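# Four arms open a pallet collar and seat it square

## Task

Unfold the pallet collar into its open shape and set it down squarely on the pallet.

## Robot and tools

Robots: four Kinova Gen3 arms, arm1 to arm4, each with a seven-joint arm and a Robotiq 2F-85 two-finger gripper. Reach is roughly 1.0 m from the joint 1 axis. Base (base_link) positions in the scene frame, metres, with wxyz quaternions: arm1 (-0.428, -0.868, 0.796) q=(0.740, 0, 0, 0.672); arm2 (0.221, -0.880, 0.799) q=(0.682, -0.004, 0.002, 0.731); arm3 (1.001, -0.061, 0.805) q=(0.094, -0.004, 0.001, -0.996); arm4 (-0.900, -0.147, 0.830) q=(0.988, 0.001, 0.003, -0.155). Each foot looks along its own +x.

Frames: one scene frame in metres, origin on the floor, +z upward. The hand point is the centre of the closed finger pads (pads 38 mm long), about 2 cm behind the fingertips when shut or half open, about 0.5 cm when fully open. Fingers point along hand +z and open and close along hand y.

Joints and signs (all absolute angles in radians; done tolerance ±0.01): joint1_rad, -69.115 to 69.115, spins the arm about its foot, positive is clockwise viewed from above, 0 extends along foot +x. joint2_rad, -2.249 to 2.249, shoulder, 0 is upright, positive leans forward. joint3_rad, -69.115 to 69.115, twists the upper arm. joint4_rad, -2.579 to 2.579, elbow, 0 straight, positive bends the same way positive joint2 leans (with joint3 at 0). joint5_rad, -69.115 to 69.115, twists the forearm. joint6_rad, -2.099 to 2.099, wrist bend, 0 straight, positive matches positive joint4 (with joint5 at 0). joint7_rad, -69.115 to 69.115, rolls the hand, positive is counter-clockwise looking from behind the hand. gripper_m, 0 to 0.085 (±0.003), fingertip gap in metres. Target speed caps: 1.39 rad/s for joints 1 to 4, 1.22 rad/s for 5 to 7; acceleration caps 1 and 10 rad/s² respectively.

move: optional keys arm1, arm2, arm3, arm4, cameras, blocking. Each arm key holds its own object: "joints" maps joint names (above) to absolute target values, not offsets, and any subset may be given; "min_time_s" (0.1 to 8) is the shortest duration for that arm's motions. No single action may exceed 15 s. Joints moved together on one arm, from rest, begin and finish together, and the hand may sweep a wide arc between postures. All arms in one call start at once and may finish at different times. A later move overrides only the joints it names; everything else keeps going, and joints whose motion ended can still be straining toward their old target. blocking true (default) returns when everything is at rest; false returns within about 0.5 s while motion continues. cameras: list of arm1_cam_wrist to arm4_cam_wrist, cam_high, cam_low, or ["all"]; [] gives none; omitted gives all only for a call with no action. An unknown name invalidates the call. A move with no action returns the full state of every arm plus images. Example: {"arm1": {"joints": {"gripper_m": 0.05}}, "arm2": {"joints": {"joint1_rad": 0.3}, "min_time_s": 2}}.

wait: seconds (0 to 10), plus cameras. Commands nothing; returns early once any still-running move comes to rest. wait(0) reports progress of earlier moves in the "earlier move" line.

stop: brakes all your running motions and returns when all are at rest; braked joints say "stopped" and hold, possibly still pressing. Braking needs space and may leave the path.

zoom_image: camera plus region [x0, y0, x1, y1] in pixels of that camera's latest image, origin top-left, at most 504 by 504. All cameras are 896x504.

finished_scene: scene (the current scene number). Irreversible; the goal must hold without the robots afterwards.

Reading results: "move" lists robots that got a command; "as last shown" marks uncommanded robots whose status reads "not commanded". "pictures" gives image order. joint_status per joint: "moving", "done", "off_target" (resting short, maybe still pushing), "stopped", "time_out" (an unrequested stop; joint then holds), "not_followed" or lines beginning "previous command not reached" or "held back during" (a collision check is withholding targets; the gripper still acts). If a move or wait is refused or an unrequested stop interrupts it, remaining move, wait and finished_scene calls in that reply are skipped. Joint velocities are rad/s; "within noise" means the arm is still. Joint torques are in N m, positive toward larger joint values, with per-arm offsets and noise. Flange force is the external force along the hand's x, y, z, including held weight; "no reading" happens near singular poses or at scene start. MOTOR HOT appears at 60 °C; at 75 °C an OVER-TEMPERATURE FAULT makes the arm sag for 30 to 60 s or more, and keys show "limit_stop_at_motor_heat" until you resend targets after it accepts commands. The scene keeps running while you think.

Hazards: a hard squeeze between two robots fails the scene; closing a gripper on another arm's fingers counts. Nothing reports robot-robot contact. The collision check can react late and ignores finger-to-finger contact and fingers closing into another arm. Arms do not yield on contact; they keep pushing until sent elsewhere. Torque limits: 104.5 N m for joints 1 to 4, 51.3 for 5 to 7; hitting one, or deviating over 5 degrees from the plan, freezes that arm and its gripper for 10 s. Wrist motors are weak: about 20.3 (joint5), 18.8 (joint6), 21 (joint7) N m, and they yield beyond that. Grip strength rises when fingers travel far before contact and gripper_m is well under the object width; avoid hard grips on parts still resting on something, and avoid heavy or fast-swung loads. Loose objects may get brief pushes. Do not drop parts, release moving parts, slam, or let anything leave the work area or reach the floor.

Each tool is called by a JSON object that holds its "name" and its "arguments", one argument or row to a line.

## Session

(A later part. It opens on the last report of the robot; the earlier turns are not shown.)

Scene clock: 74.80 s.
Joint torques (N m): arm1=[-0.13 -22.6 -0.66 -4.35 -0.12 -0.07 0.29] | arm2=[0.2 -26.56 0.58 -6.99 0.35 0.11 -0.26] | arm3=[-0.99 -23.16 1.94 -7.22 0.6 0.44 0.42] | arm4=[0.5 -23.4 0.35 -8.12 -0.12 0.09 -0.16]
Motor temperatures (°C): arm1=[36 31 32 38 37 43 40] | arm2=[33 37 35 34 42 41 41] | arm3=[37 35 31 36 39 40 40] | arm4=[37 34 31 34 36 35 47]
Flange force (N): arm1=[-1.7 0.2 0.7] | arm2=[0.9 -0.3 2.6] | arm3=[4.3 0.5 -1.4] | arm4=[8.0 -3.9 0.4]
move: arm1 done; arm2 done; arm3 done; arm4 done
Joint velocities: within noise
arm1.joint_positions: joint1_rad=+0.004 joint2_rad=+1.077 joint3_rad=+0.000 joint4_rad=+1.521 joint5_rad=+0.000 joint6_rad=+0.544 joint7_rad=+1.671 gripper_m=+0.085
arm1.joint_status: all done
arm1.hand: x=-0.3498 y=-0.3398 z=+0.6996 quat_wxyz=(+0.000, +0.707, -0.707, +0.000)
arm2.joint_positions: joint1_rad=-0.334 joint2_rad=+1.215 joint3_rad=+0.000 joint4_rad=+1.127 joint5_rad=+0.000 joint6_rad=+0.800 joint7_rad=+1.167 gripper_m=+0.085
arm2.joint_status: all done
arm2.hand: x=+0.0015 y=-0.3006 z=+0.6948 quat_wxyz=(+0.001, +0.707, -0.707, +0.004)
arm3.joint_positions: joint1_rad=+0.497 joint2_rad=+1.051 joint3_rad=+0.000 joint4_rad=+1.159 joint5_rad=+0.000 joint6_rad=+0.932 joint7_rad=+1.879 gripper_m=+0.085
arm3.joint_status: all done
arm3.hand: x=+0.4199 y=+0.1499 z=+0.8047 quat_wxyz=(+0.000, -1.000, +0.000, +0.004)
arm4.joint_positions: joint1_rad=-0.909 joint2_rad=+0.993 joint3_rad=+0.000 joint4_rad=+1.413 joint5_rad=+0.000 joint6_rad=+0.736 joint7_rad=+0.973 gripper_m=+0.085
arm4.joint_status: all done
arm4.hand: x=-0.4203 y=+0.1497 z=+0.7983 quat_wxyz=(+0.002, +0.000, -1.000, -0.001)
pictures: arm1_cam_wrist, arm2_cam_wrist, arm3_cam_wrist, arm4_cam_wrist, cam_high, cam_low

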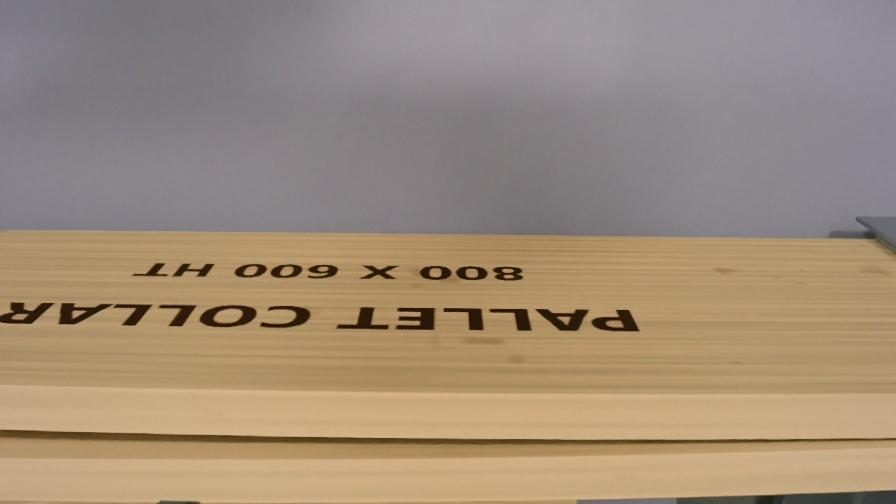

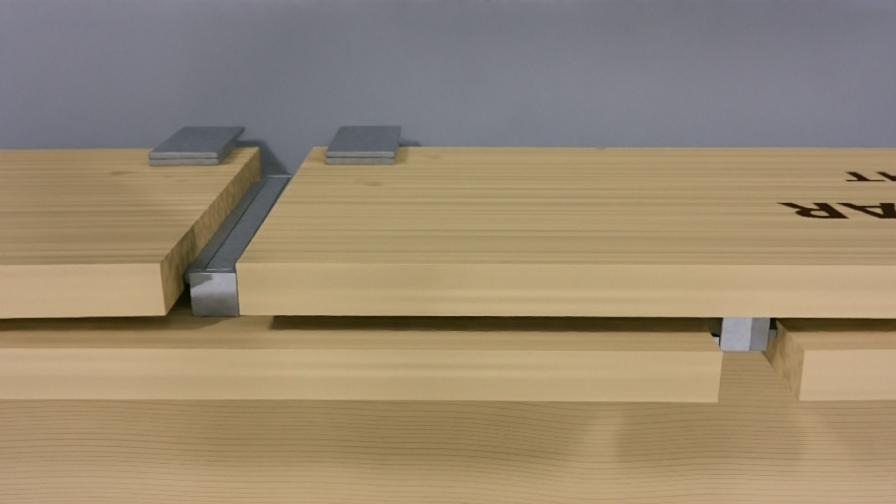

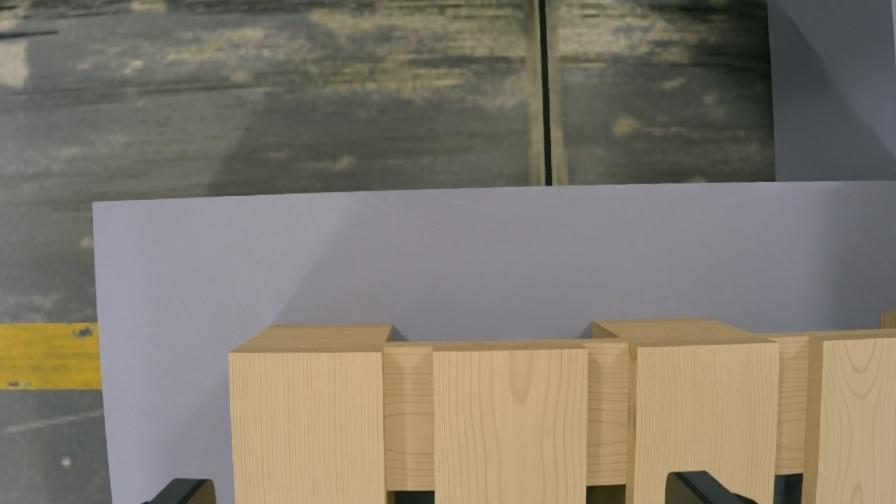

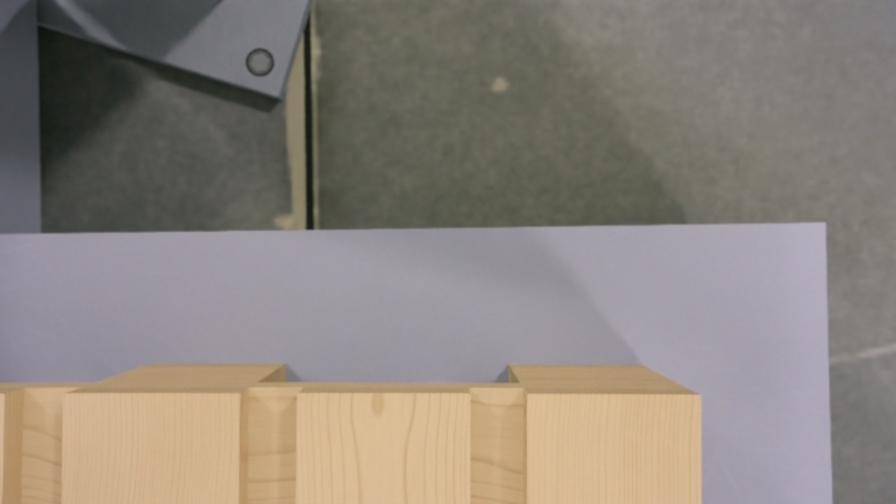

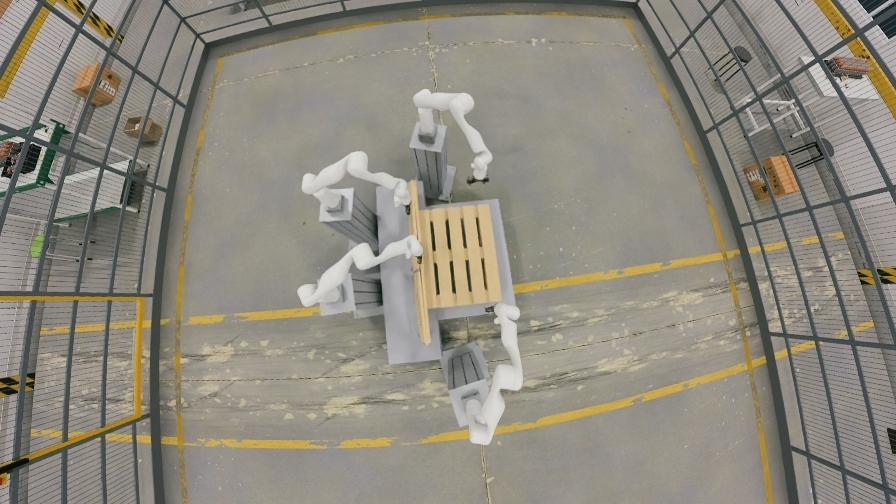

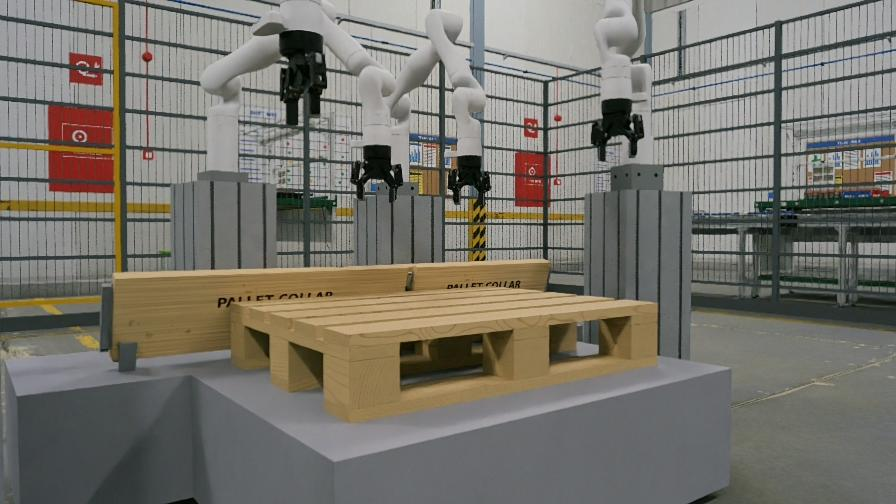

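{"name": "move", "arguments": {
  "arm3": {"joints":{"joint1_rad":-0.4296,"joint2_rad":1.234,"joint4_rad":1.5776,"joint6_rad":0.330,"joint7_rad":0.9529},"min_time_s":2.5},
  "arm4": {"joints":{"joint1_rad":0.1662,"joint2_rad":1.2644,"joint4_rad":2.0391,"joint6_rad":-0.1619,"joint7_rad":2.0483},"min_time_s":2.5},
  "cameras": ["arm3_cam_wrist","arm4_cam_wrist","arm1_cam_wrist","cam_low"]
}}

Scene clock: 134.80 s.
Joint torques (N m): arm1=[-0.1 -22.61 -0.69 -4.28 -0.1 -0.08 0.29] | arm2=[0.22 -26.56 0.61 -6.95 0.35 0.12 -0.27] | arm3=[-0.77 -20.37 2.06 -3 0.6 0.51 0.44] | arm4=[0.63 -18.27 0.55 -0.29 -0.07 0.12 -0.19]
Motor temperatures (°C): arm1=[36 32 32 38 37 43 40] | arm2=[33 39 35 34 42 41 41] | arm3=[37 36 31 36 38 40 40] | arm4=[37 35 31 34 36 35 47]
Flange force (N): arm1=[-2.0 0.3 0.7] | arm2=[0.8 -0.2 2.7] | arm3=[1.6 -2.6 -2.9] | arm4=[4.5 4.2 -2.0]
move: arm3 done; arm4 done
Joint velocities: within noise
arm1, arm2: as last shown
arm3.joint_positions: joint1_rad=-0.430 joint2_rad=+1.234 joint3_rad=+0.000 joint4_rad=+1.578 joint5_rad=+0.000 joint6_rad=+0.330 joint7_rad=+0.953 gripper_m=+0.085
arm3.joint_status: all done
arm3.hand: x=+0.5783 y=-0.3300 z=+0.6229 quat_wxyz=(+0.000, -1.000, +0.000, +0.004)
arm4.joint_positions: joint1_rad=+0.166 joint2_rad=+1.264 joint3_rad=+0.000 joint4_rad=+2.039 joint5_rad=+0.000 joint6_rad=-0.162 joint7_rad=+2.048 gripper_m=+0.085
arm4.joint_status: all done
arm4.hand: x=-0.6008 y=-0.3297 z=+0.6182 quat_wxyz=(+0.002, +0.000, -1.000, -0.001)
pictures: arm1_cam_wrist, arm3_cam_wrist, arm4_cam_wrist, cam_low

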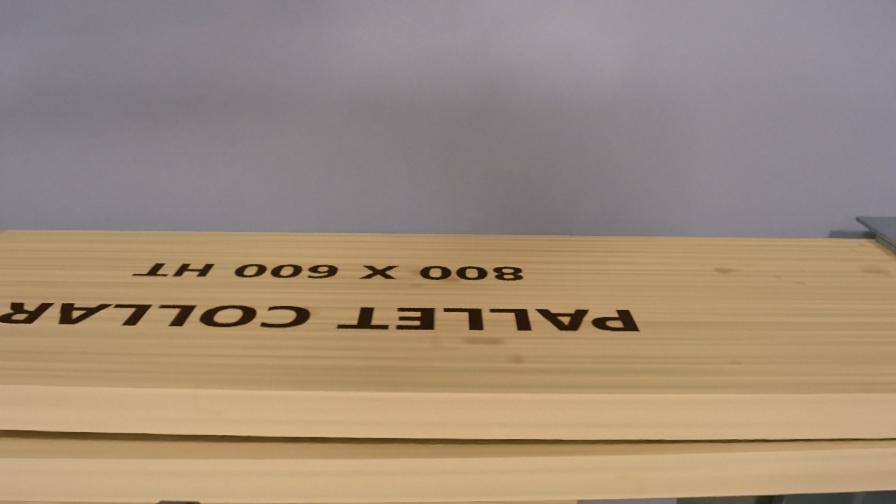

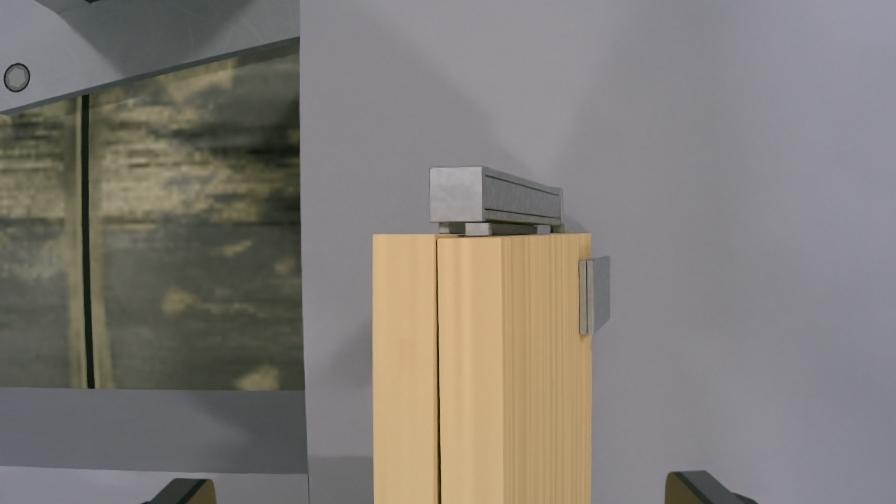

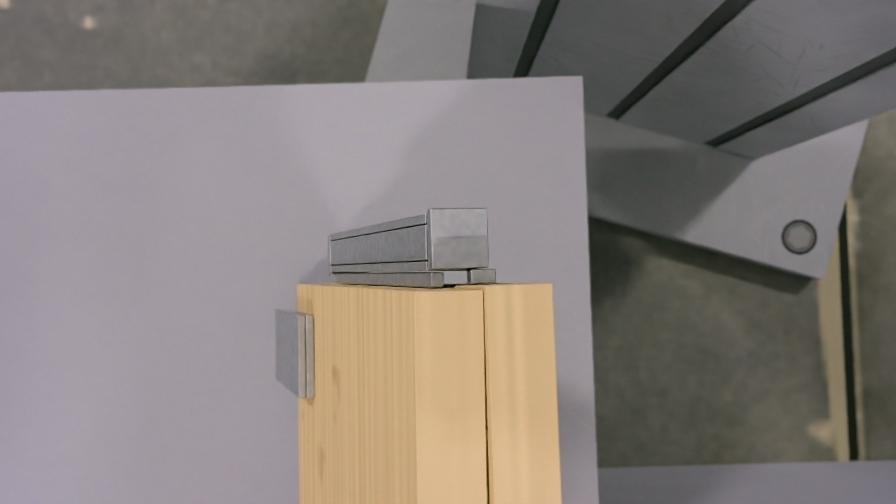

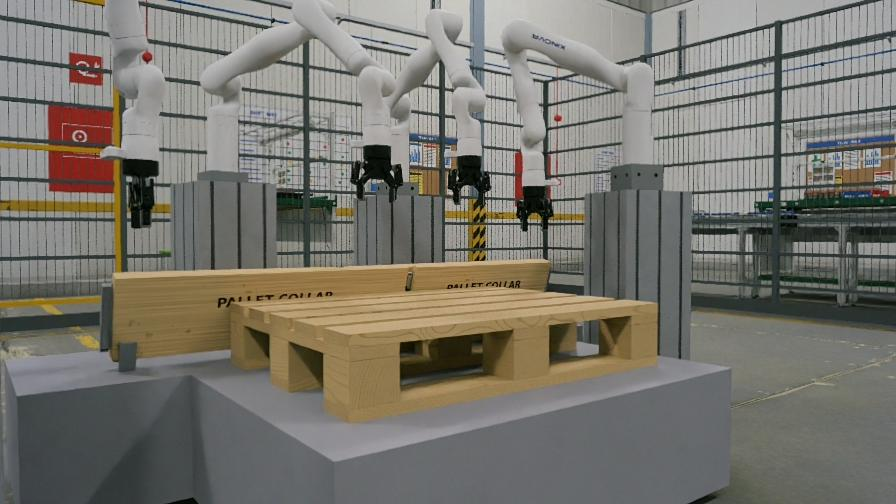

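{"name": "move", "arguments": {
  "arm3": {"joints":{"joint2_rad":1.5095,"joint4_rad":1.3783,"joint6_rad":0.2538},"min_time_s":2},
  "arm4": {"joints":{"joint2_rad":1.5635,"joint4_rad":1.8035,"joint6_rad":-0.2254},"min_time_s":2},
  "cameras": ["arm3_cam_wrist","arm4_cam_wrist","cam_low"]
}}

{"name": "move", "arguments": {
  "arm3": {"joints":{"joint1_rad":-0.5038,"joint2_rad":1.5288,"joint4_rad":1.2687,"joint6_rad":0.3441,"joint7_rad":0.8787},"min_time_s":2.5},
  "arm4": {"joints":{"joint1_rad":0.2666,"joint2_rad":1.5527,"joint4_rad":1.7376,"joint6_rad":-0.1487,"joint7_rad":2.1487},"min_time_s":2.5},
  "cameras": ["arm1_cam_wrist","arm2_cam_wrist","arm3_cam_wrist","arm4_cam_wrist","cam_low"]
}}

Scene clock: 145.07 s.
Joint torques (N m): arm1=[-0.07 -22.58 -0.71 -4.34 -0.09 -0.06 0.28] | arm2=[0.17 -26.52 0.59 -6.95 0.33 0.12 -0.26] | arm3=[-0.82 -20.96 2.03 -2.36 0.61 0.48 0.4] | arm4=[0.64 -18.54 0.59 0.27 -0.09 0.14 -0.18]
Motor temperatures (°C): arm1=[36 32 32 38 37 43 40] | arm2=[33 39 35 34 42 41 41] | arm3=[37 36 31 36 38 40 40] | arm4=[37 35 31 34 36 35 47]
Flange force (N): arm1=[-1.7 0.4 0.6] | arm2=[0.8 -0.3 2.6] | arm3=[1.4 -2.5 -3.3] | arm4=[4.2 4.0 -3.8]
move: arm3 done; arm4 done
Joint velocities: within noise
arm1, arm2: as last shown
arm3.joint_positions: joint1_rad=-0.430 joint2_rad=+1.509 joint3_rad=+0.000 joint4_rad=+1.378 joint5_rad=+0.000 joint6_rad=+0.254 joint7_rad=+0.953 gripper_m=+0.085
arm3.joint_status: all done
arm3.hand: x=+0.5774 y=-0.3298 z=+0.5027 quat_wxyz=(+0.000, -1.000, +0.000, +0.004)
arm4.joint_positions: joint1_rad=+0.166 joint2_rad=+1.564 joint3_rad=+0.000 joint4_rad=+1.804 joint5_rad=+0.000 joint6_rad=-0.225 joint7_rad=+2.048 gripper_m=+0.085
arm4.joint_status: all done
arm4.hand: x=-0.6014 y=-0.3295 z=+0.4982 quat_wxyz=(+0.002, +0.000, -1.000, -0.001)

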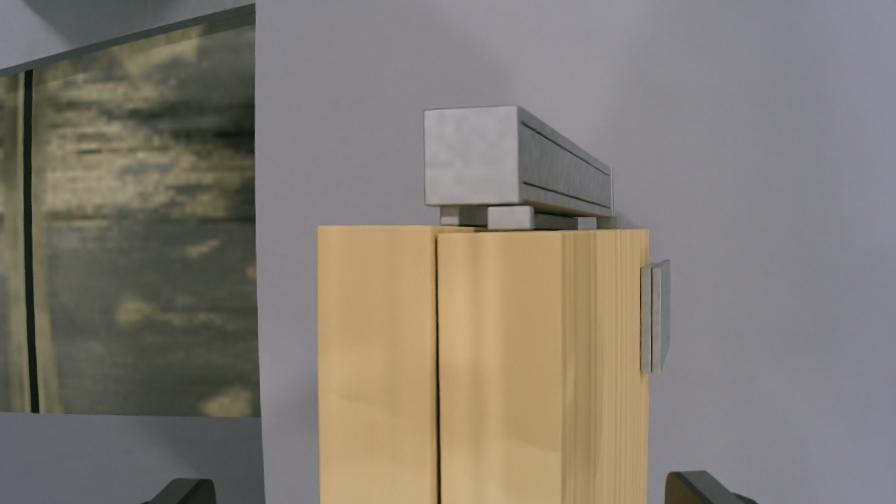

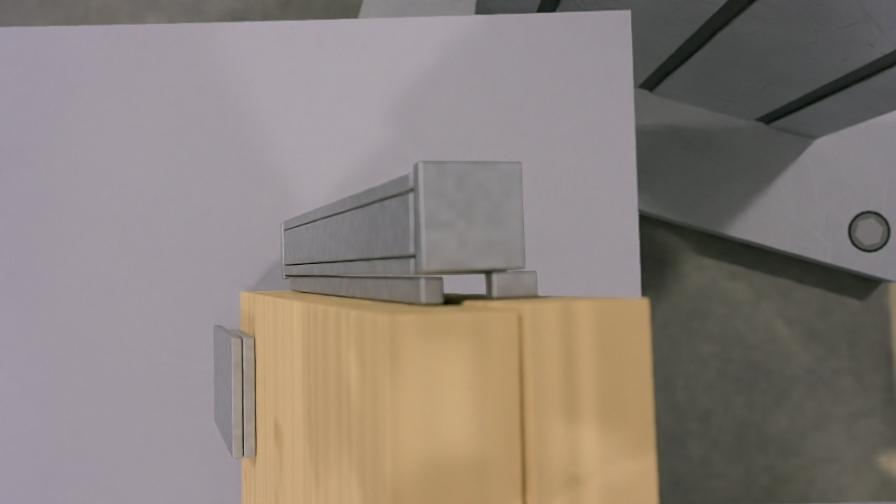

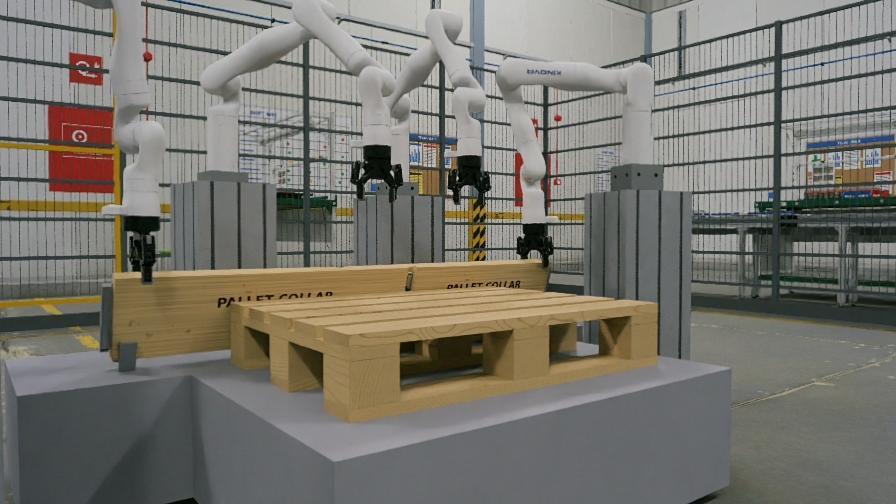

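Scene clock: 147.87 s.
Joint torques (N m): arm1=[-0.09 -22.54 -0.66 -4.37 -0.14 -0.05 0.24] | arm2=[0.2 -26.56 0.58 -6.97 0.4 0.14 -0.26] | arm3=[-0.74 -21.79 2.09 -3.14 0.51 0.34 0.38] | arm4=[0.63 -19.28 0.59 -0.45 -0.06 0.08 -0.18]
Motor temperatures (°C): arm1=[36 32 32 38 37 43 40] | arm2=[33 39 35 34 42 41 41] | arm3=[37 36 31 36 38 40 40] | arm4=[37 35 31 34 36 35 47]
Flange force (N): arm1=[-1.5 0.3 0.6] | arm2=[0.9 -0.3 2.7] | arm3=[1.2 -2.6 -3.3] | arm4=[3.9 4.4 -3.7]
move: arm3 done; arm4 done
Joint velocities: within noise
arm1, arm2: as last shown
arm3.joint_positions: joint1_rad=-0.504 joint2_rad=+1.529 joint3_rad=+0.000 joint4_rad=+1.269 joint5_rad=+0.000 joint6_rad=+0.344 joint7_rad=+0.879 gripper_m=+0.085
arm3.joint_status: all done
arm3.hand: x=+0.5773 y=-0.3778 z=+0.5029 quat_wxyz=(+0.000, -1.000, +0.000, +0.004)
arm4.joint_positions: joint1_rad=+0.267 joint2_rad=+1.553 joint3_rad=+0.000 joint4_rad=+1.738 joint5_rad=+0.000 joint6_rad=-0.149 joint7_rad=+2.149 gripper_m=+0.085
arm4.joint_status: all done
arm4.hand: x=-0.6014 y=-0.3715 z=+0.4982 quat_wxyz=(+0.002, +0.000, -1.000, -0.001)

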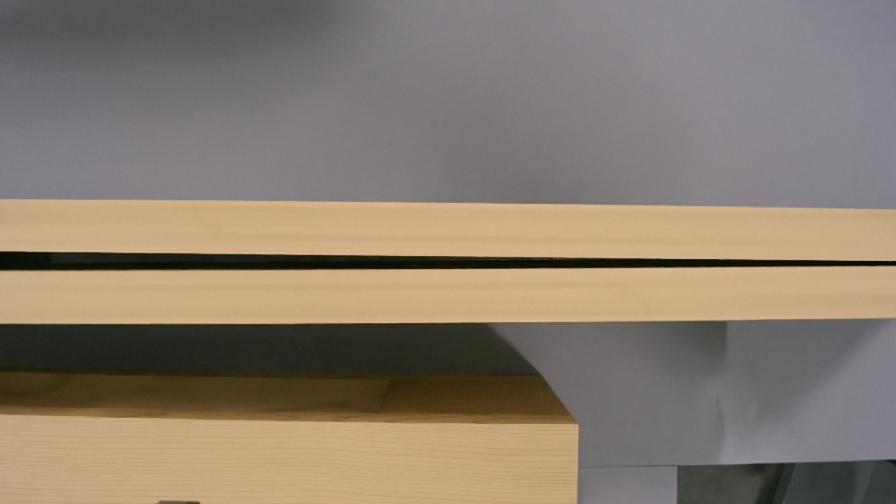

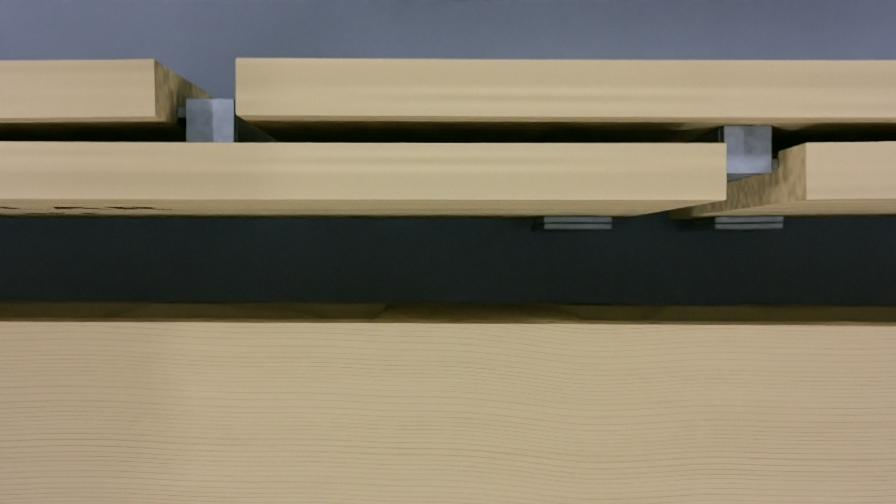

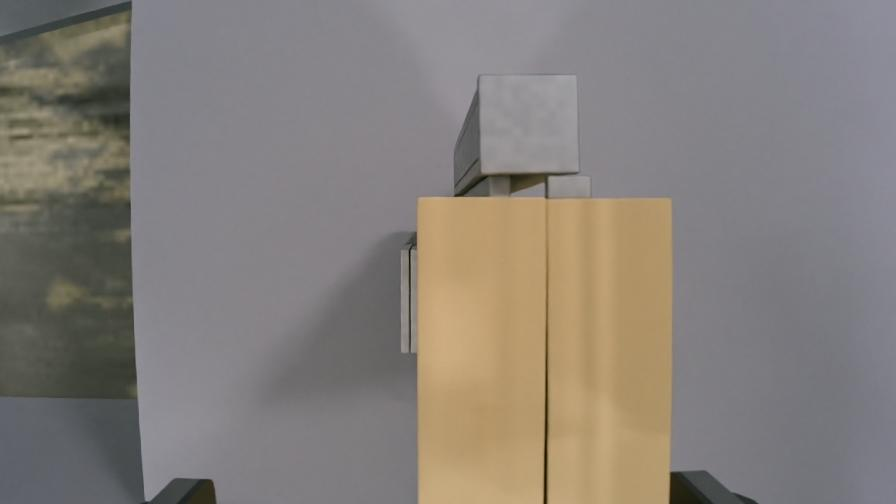

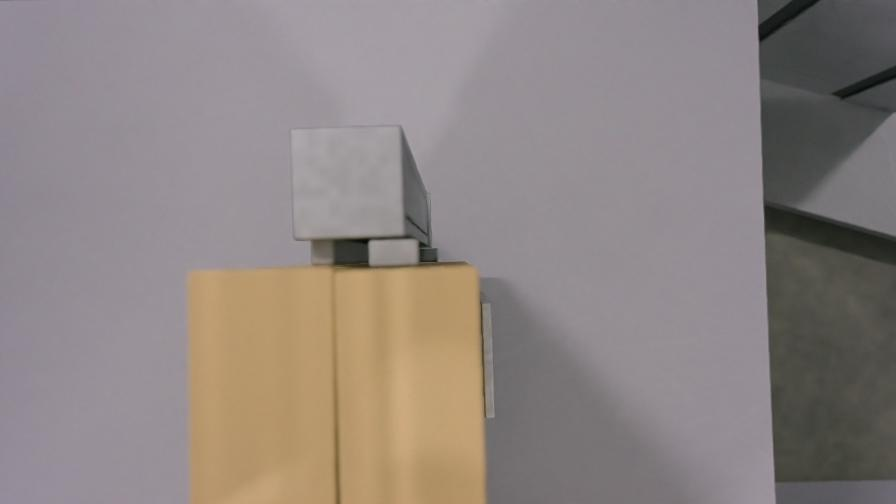

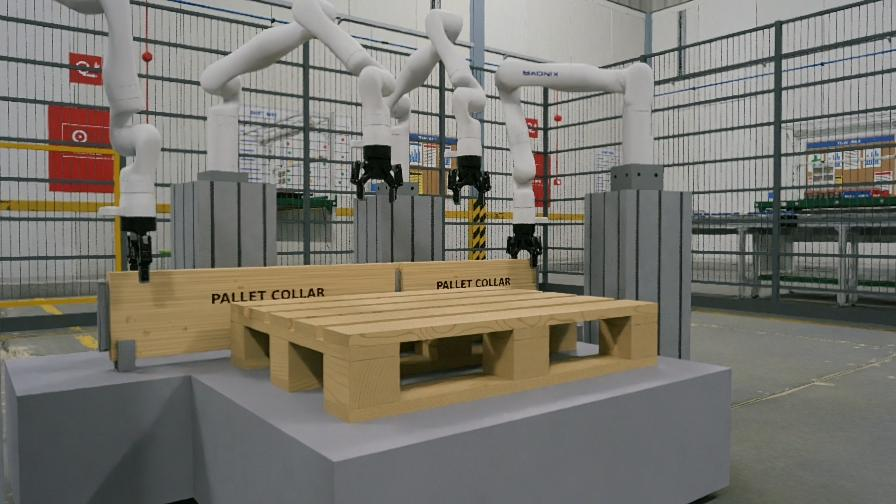

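{"name": "zoom_image", "arguments": {
  "camera": "arm2_cam_wrist",
  "region": [150, 40, 350, 240]
}}

{"name": "zoom_image", "arguments": {
  "camera": "arm2_cam_wrist",
  "region": [620, 40, 820, 240]
}}

{"name": "zoom_image", "arguments": {
  "camera": "arm1_cam_wrist",
  "region": [0, 180, 160, 340]
}}

{"name": "zoom_image", "arguments": {
  "camera": "arm3_cam_wrist",
  "region": [620, 420, 780, 504]
}}

Scaled by 2.520 from the camera's image (finer frame: 1280x720).

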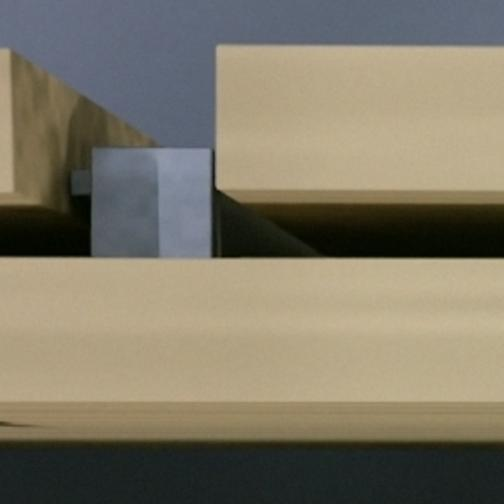

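Scaled by 2.520 from the camera's image (finer frame: 1280x720).

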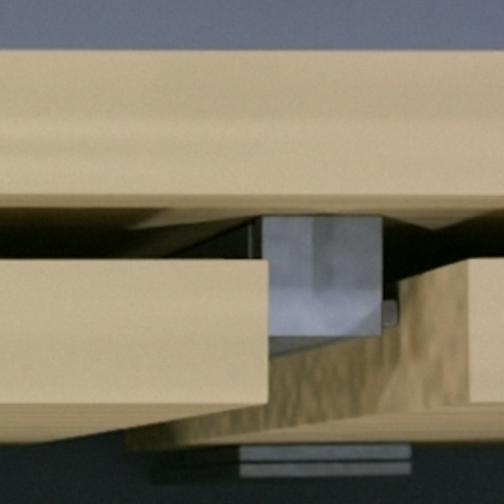

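Scaled by 3.150 from the camera's image (finer frame: 1280x720).

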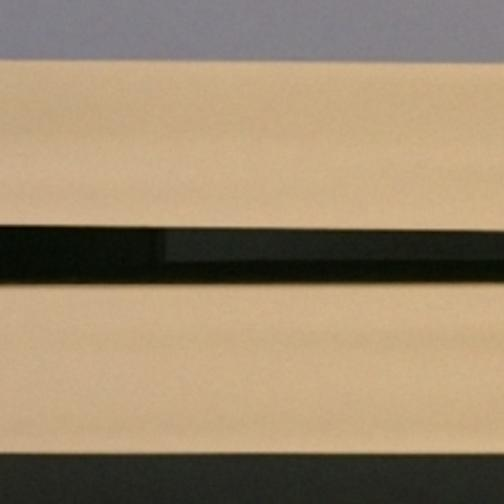

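Scaled by 3.150 from the camera's image (finer frame: 1280x720).

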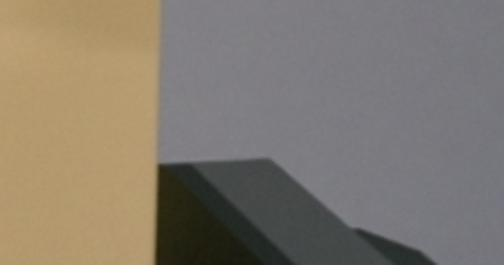

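{"name": "move", "arguments": {
  "arm1": {"joints":{"joint1_rad":0.5288,"joint2_rad":1.3893,"joint4_rad":1.2042,"joint6_rad":0.5481,"joint7_rad":0.6252,"gripper_m":0.03},"min_time_s":2.5},
  "arm2": {"joints":{"joint1_rad":-0.0217,"joint2_rad":1.2208,"joint4_rad":1.5818,"joint6_rad":0.339,"joint7_rad":-0.091,"gripper_m":0.03},"min_time_s":2},
  "cameras": ["arm1_cam_wrist","arm2_cam_wrist"]
}}

Scene clock: 166.07 s.
Joint torques (N m): arm1=[-0.01 -24.67 -0.61 -4.38 -0.09 -0.16 0.27] | arm2=[0.25 -22.99 0.61 -3.45 0.36 0.11 -0.27] | arm3=[-0.7 -21.79 2.09 -3.22 0.6 0.38 0.38] | arm4=[0.63 -19.28 0.57 -0.48 -0.08 0.05 -0.18]
Motor temperatures (°C): arm1=[36 32 32 38 37 43 40] | arm2=[33 39 34 35 41 41 40] | arm3=[37 37 31 36 38 40 40] | arm4=[37 36 31 34 36 35 47]
Flange force (N): arm1=[-0.8 2.1 0.9] | arm2=[0.3 -1.4 2.6] | arm3=[1.7 -2.7 -3.5] | arm4=[4.0 4.4 -3.8]
move: arm1 done; arm2 done
Joint velocities: within noise
arm1.joint_positions: joint1_rad=+0.529 joint2_rad=+1.389 joint3_rad=+0.000 joint4_rad=+1.204 joint5_rad=+0.000 joint6_rad=+0.548 joint7_rad=+0.625 gripper_m=+0.030
arm1.joint_status: all done
arm1.hand: x=-0.0699 y=-0.4139 z=+0.5768 quat_wxyz=(+0.000, +0.000, -1.000, +0.000)
arm2.joint_positions: joint1_rad=-0.022 joint2_rad=+1.221 joint3_rad=+0.000 joint4_rad=+1.582 joint5_rad=+0.000 joint6_rad=+0.339 joint7_rad=-0.091 gripper_m=+0.030
arm2.joint_status: all done
arm2.hand: x=+0.2015 y=-0.3813 z=+0.6164 quat_wxyz=(-0.002, +0.000, -1.000, +0.004)
arm3, arm4: as last shown

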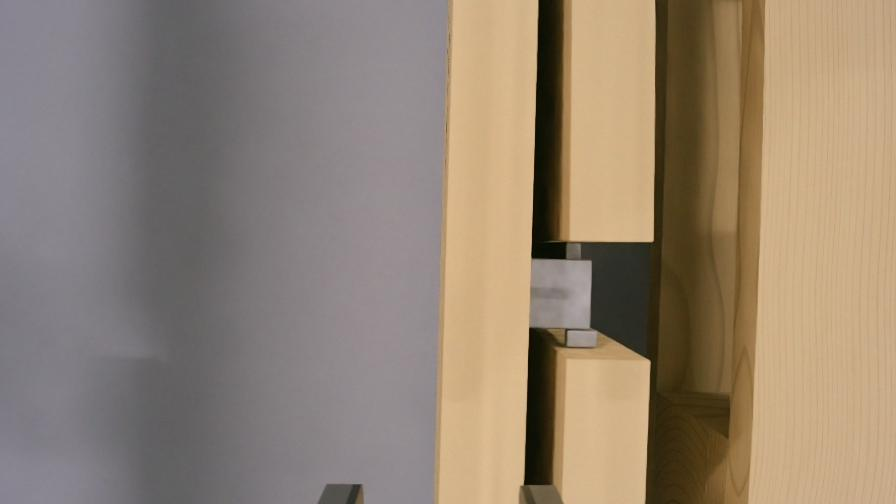

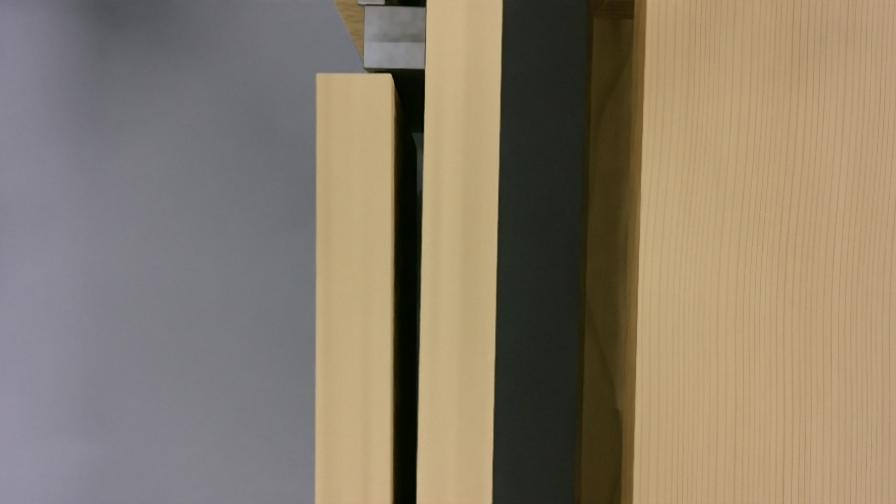

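{"name": "zoom_image", "arguments": {
  "camera": "arm1_cam_wrist",
  "region": [300, 404, 680, 504]
}}

{"name": "zoom_image", "arguments": {
  "camera": "arm1_cam_wrist",
  "region": [500, 424, 660, 504]
}}

{"name": "zoom_image", "arguments": {
  "camera": "arm2_cam_wrist",
  "region": [300, 404, 520, 504]
}}

Scaled by 1.326 from the camera's image (finer frame: 1280x720).

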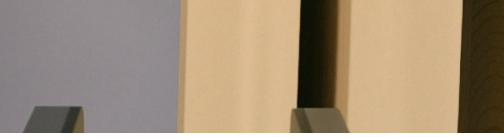

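Scaled by 3.150 from the camera's image (finer frame: 1280x720).

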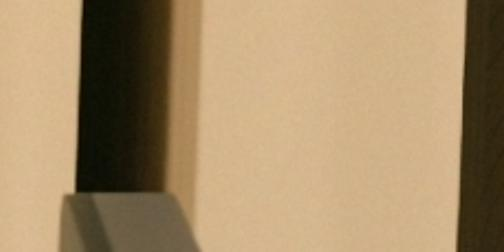

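Scaled by 2.291 from the camera's image (finer frame: 1280x720).

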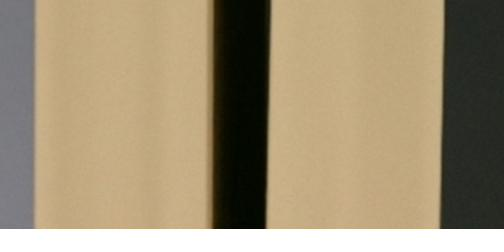

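{"name": "move", "arguments": {
  "arm1": {"joints":{"joint1_rad":0.5231,"joint2_rad":1.4594,"joint4_rad":1.1336,"joint6_rad":0.5486,"joint7_rad":0.5955},"min_time_s":1.5},
  "cameras": ["arm1_cam_wrist"]
}}

{"name": "zoom_image", "arguments": {
  "camera": "arm1_cam_wrist",
  "region": [290, 424, 490, 504]
}}

{"name": "zoom_image", "arguments": {
  "camera": "arm1_cam_wrist",
  "region": [480, 424, 680, 504]
}}

Scene clock: 173.43 s.
Joint torques (N m): arm1=[-0.07 -24.86 -0.74 -4.36 -0.15 -0.09 0.27] | arm2=[0.24 -23.02 0.57 -3.4 0.35 0.13 -0.25] | arm3=[-0.83 -21.81 2.05 -3.15 0.57 0.43 0.37] | arm4=[0.66 -19.26 0.61 -0.47 -0.09 0.08 -0.17]
Motor temperatures (°C): arm1=[36 32 32 38 37 43 40] | arm2=[33 40 34 34 41 41 40] | arm3=[37 37 31 36 38 40 40] | arm4=[37 36 31 34 36 35 47]
Flange force (N): arm1=[-0.8 2.0 1.1] | arm2=[0.3 -1.3 2.7] | arm3=[1.4 -2.8 -3.3] | arm4=[4.0 4.5 -3.8]
move: arm1 done
Joint velocities: within noise
arm1.joint_positions: joint1_rad=+0.523 joint2_rad=+1.459 joint3_rad=+0.000 joint4_rad=+1.134 joint5_rad=+0.000 joint6_rad=+0.549 joint7_rad=+0.596 gripper_m=+0.030
arm1.joint_status: all done
arm1.hand: x=-0.0699 y=-0.4083 z=+0.5477 quat_wxyz=(+0.000, -0.012, -1.000, +0.000)
arm2, arm3, arm4: as last shown
arm2.hand: x=+0.2016 y=-0.3813 z=+0.6164 quat_wxyz=(-0.002, +0.000, -1.000, +0.004)

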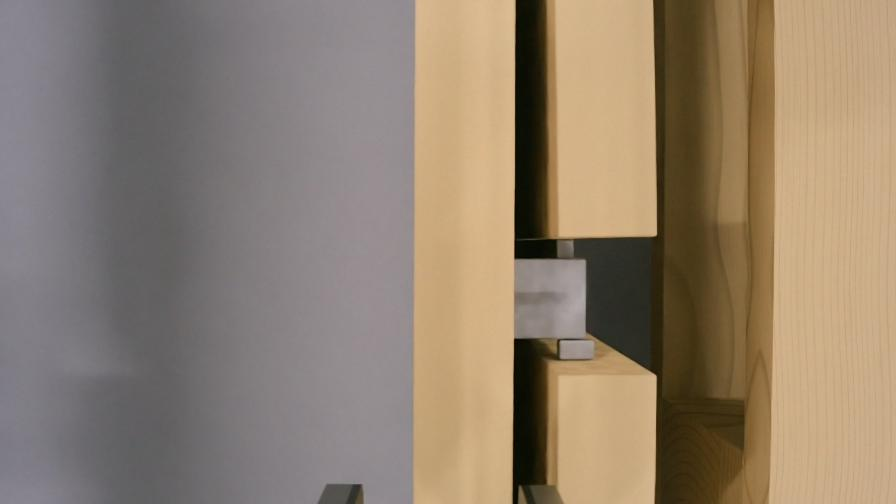

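Scaled by 2.520 from the camera's image (finer frame: 1280x720).

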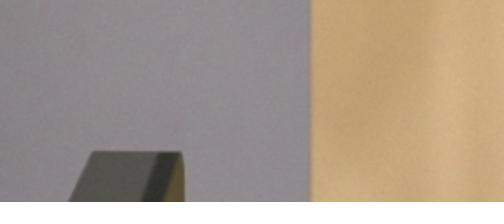

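Scaled by 2.520 from the camera's image (finer frame: 1280x720).

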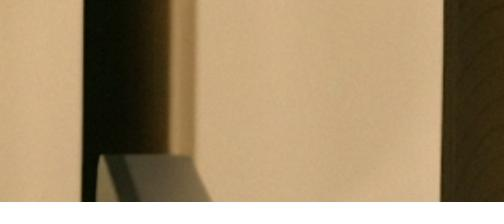

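{"name": "move", "arguments": {
  "arm1": {"joints":{"joint1_rad":0.5224,"joint2_rad":1.5057,"joint4_rad":1.0919,"joint6_rad":0.544,"joint7_rad":0.5948},"min_time_s":1.5},
  "cameras": ["arm1_cam_wrist"]
}}

{"name": "zoom_image", "arguments": {
  "camera": "arm1_cam_wrist",
  "region": [480, 424, 680, 504]
}}

Scene clock: 178.00 s.
Joint torques (N m): arm1=[-0.87 46.36 -1.11 8.92 0.53 -3.73 0.02] | arm2=[0.24 -23.01 0.59 -3.41 0.38 0.14 -0.25] | arm3=[-0.76 -21.78 2.13 -3.25 0.58 0.41 0.38] | arm4=[0.65 -19.31 0.58 -0.47 -0.08 0.07 -0.17]
Motor temperatures (°C): arm1=[36 33 32 38 37 43 40] | arm2=[33 40 34 34 41 41 40] | arm3=[37 37 31 36 38 40 40] | arm4=[37 36 31 34 36 35 47]
Flange force (N): arm1=[9.6 -15.1 -135.7] | arm2=[0.3 -1.3 2.7] | arm3=[1.7 -3.0 -3.6] | arm4=[3.9 4.5 -3.7]
move: arm1 done
Joint velocities: within noise
arm1.joint_positions: joint1_rad=+0.522 joint2_rad=+1.504 joint3_rad=+0.000 joint4_rad=+1.092 joint5_rad=+0.000 joint6_rad=+0.544 joint7_rad=+0.595 gripper_m=+0.030
arm1.joint_status: all done
arm1.hand: x=-0.0694 y=-0.4068 z=+0.5286 quat_wxyz=(-0.001, -0.012, -1.000, -0.001)
arm2, arm3, arm4: as last shown

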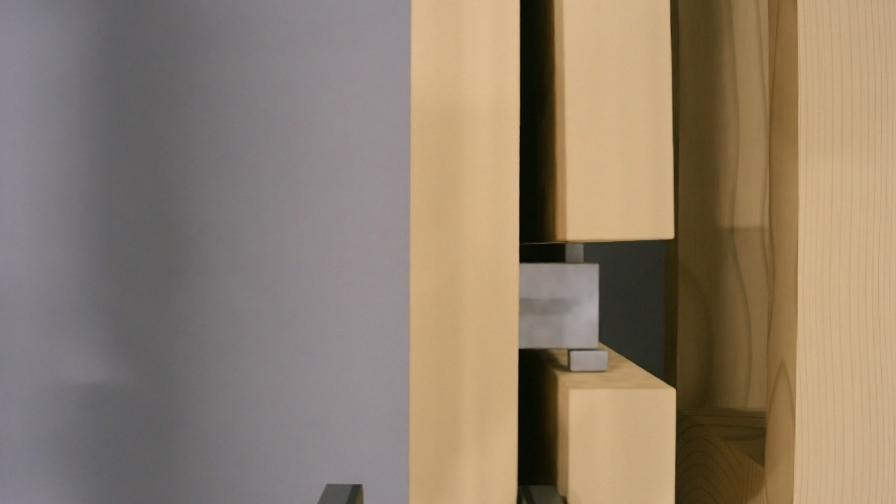

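Scaled by 2.520 from the camera's image (finer frame: 1280x720).

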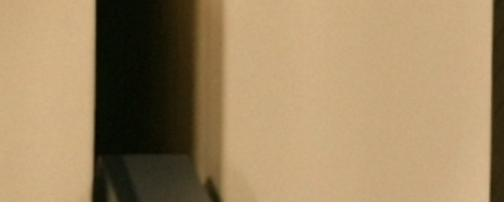

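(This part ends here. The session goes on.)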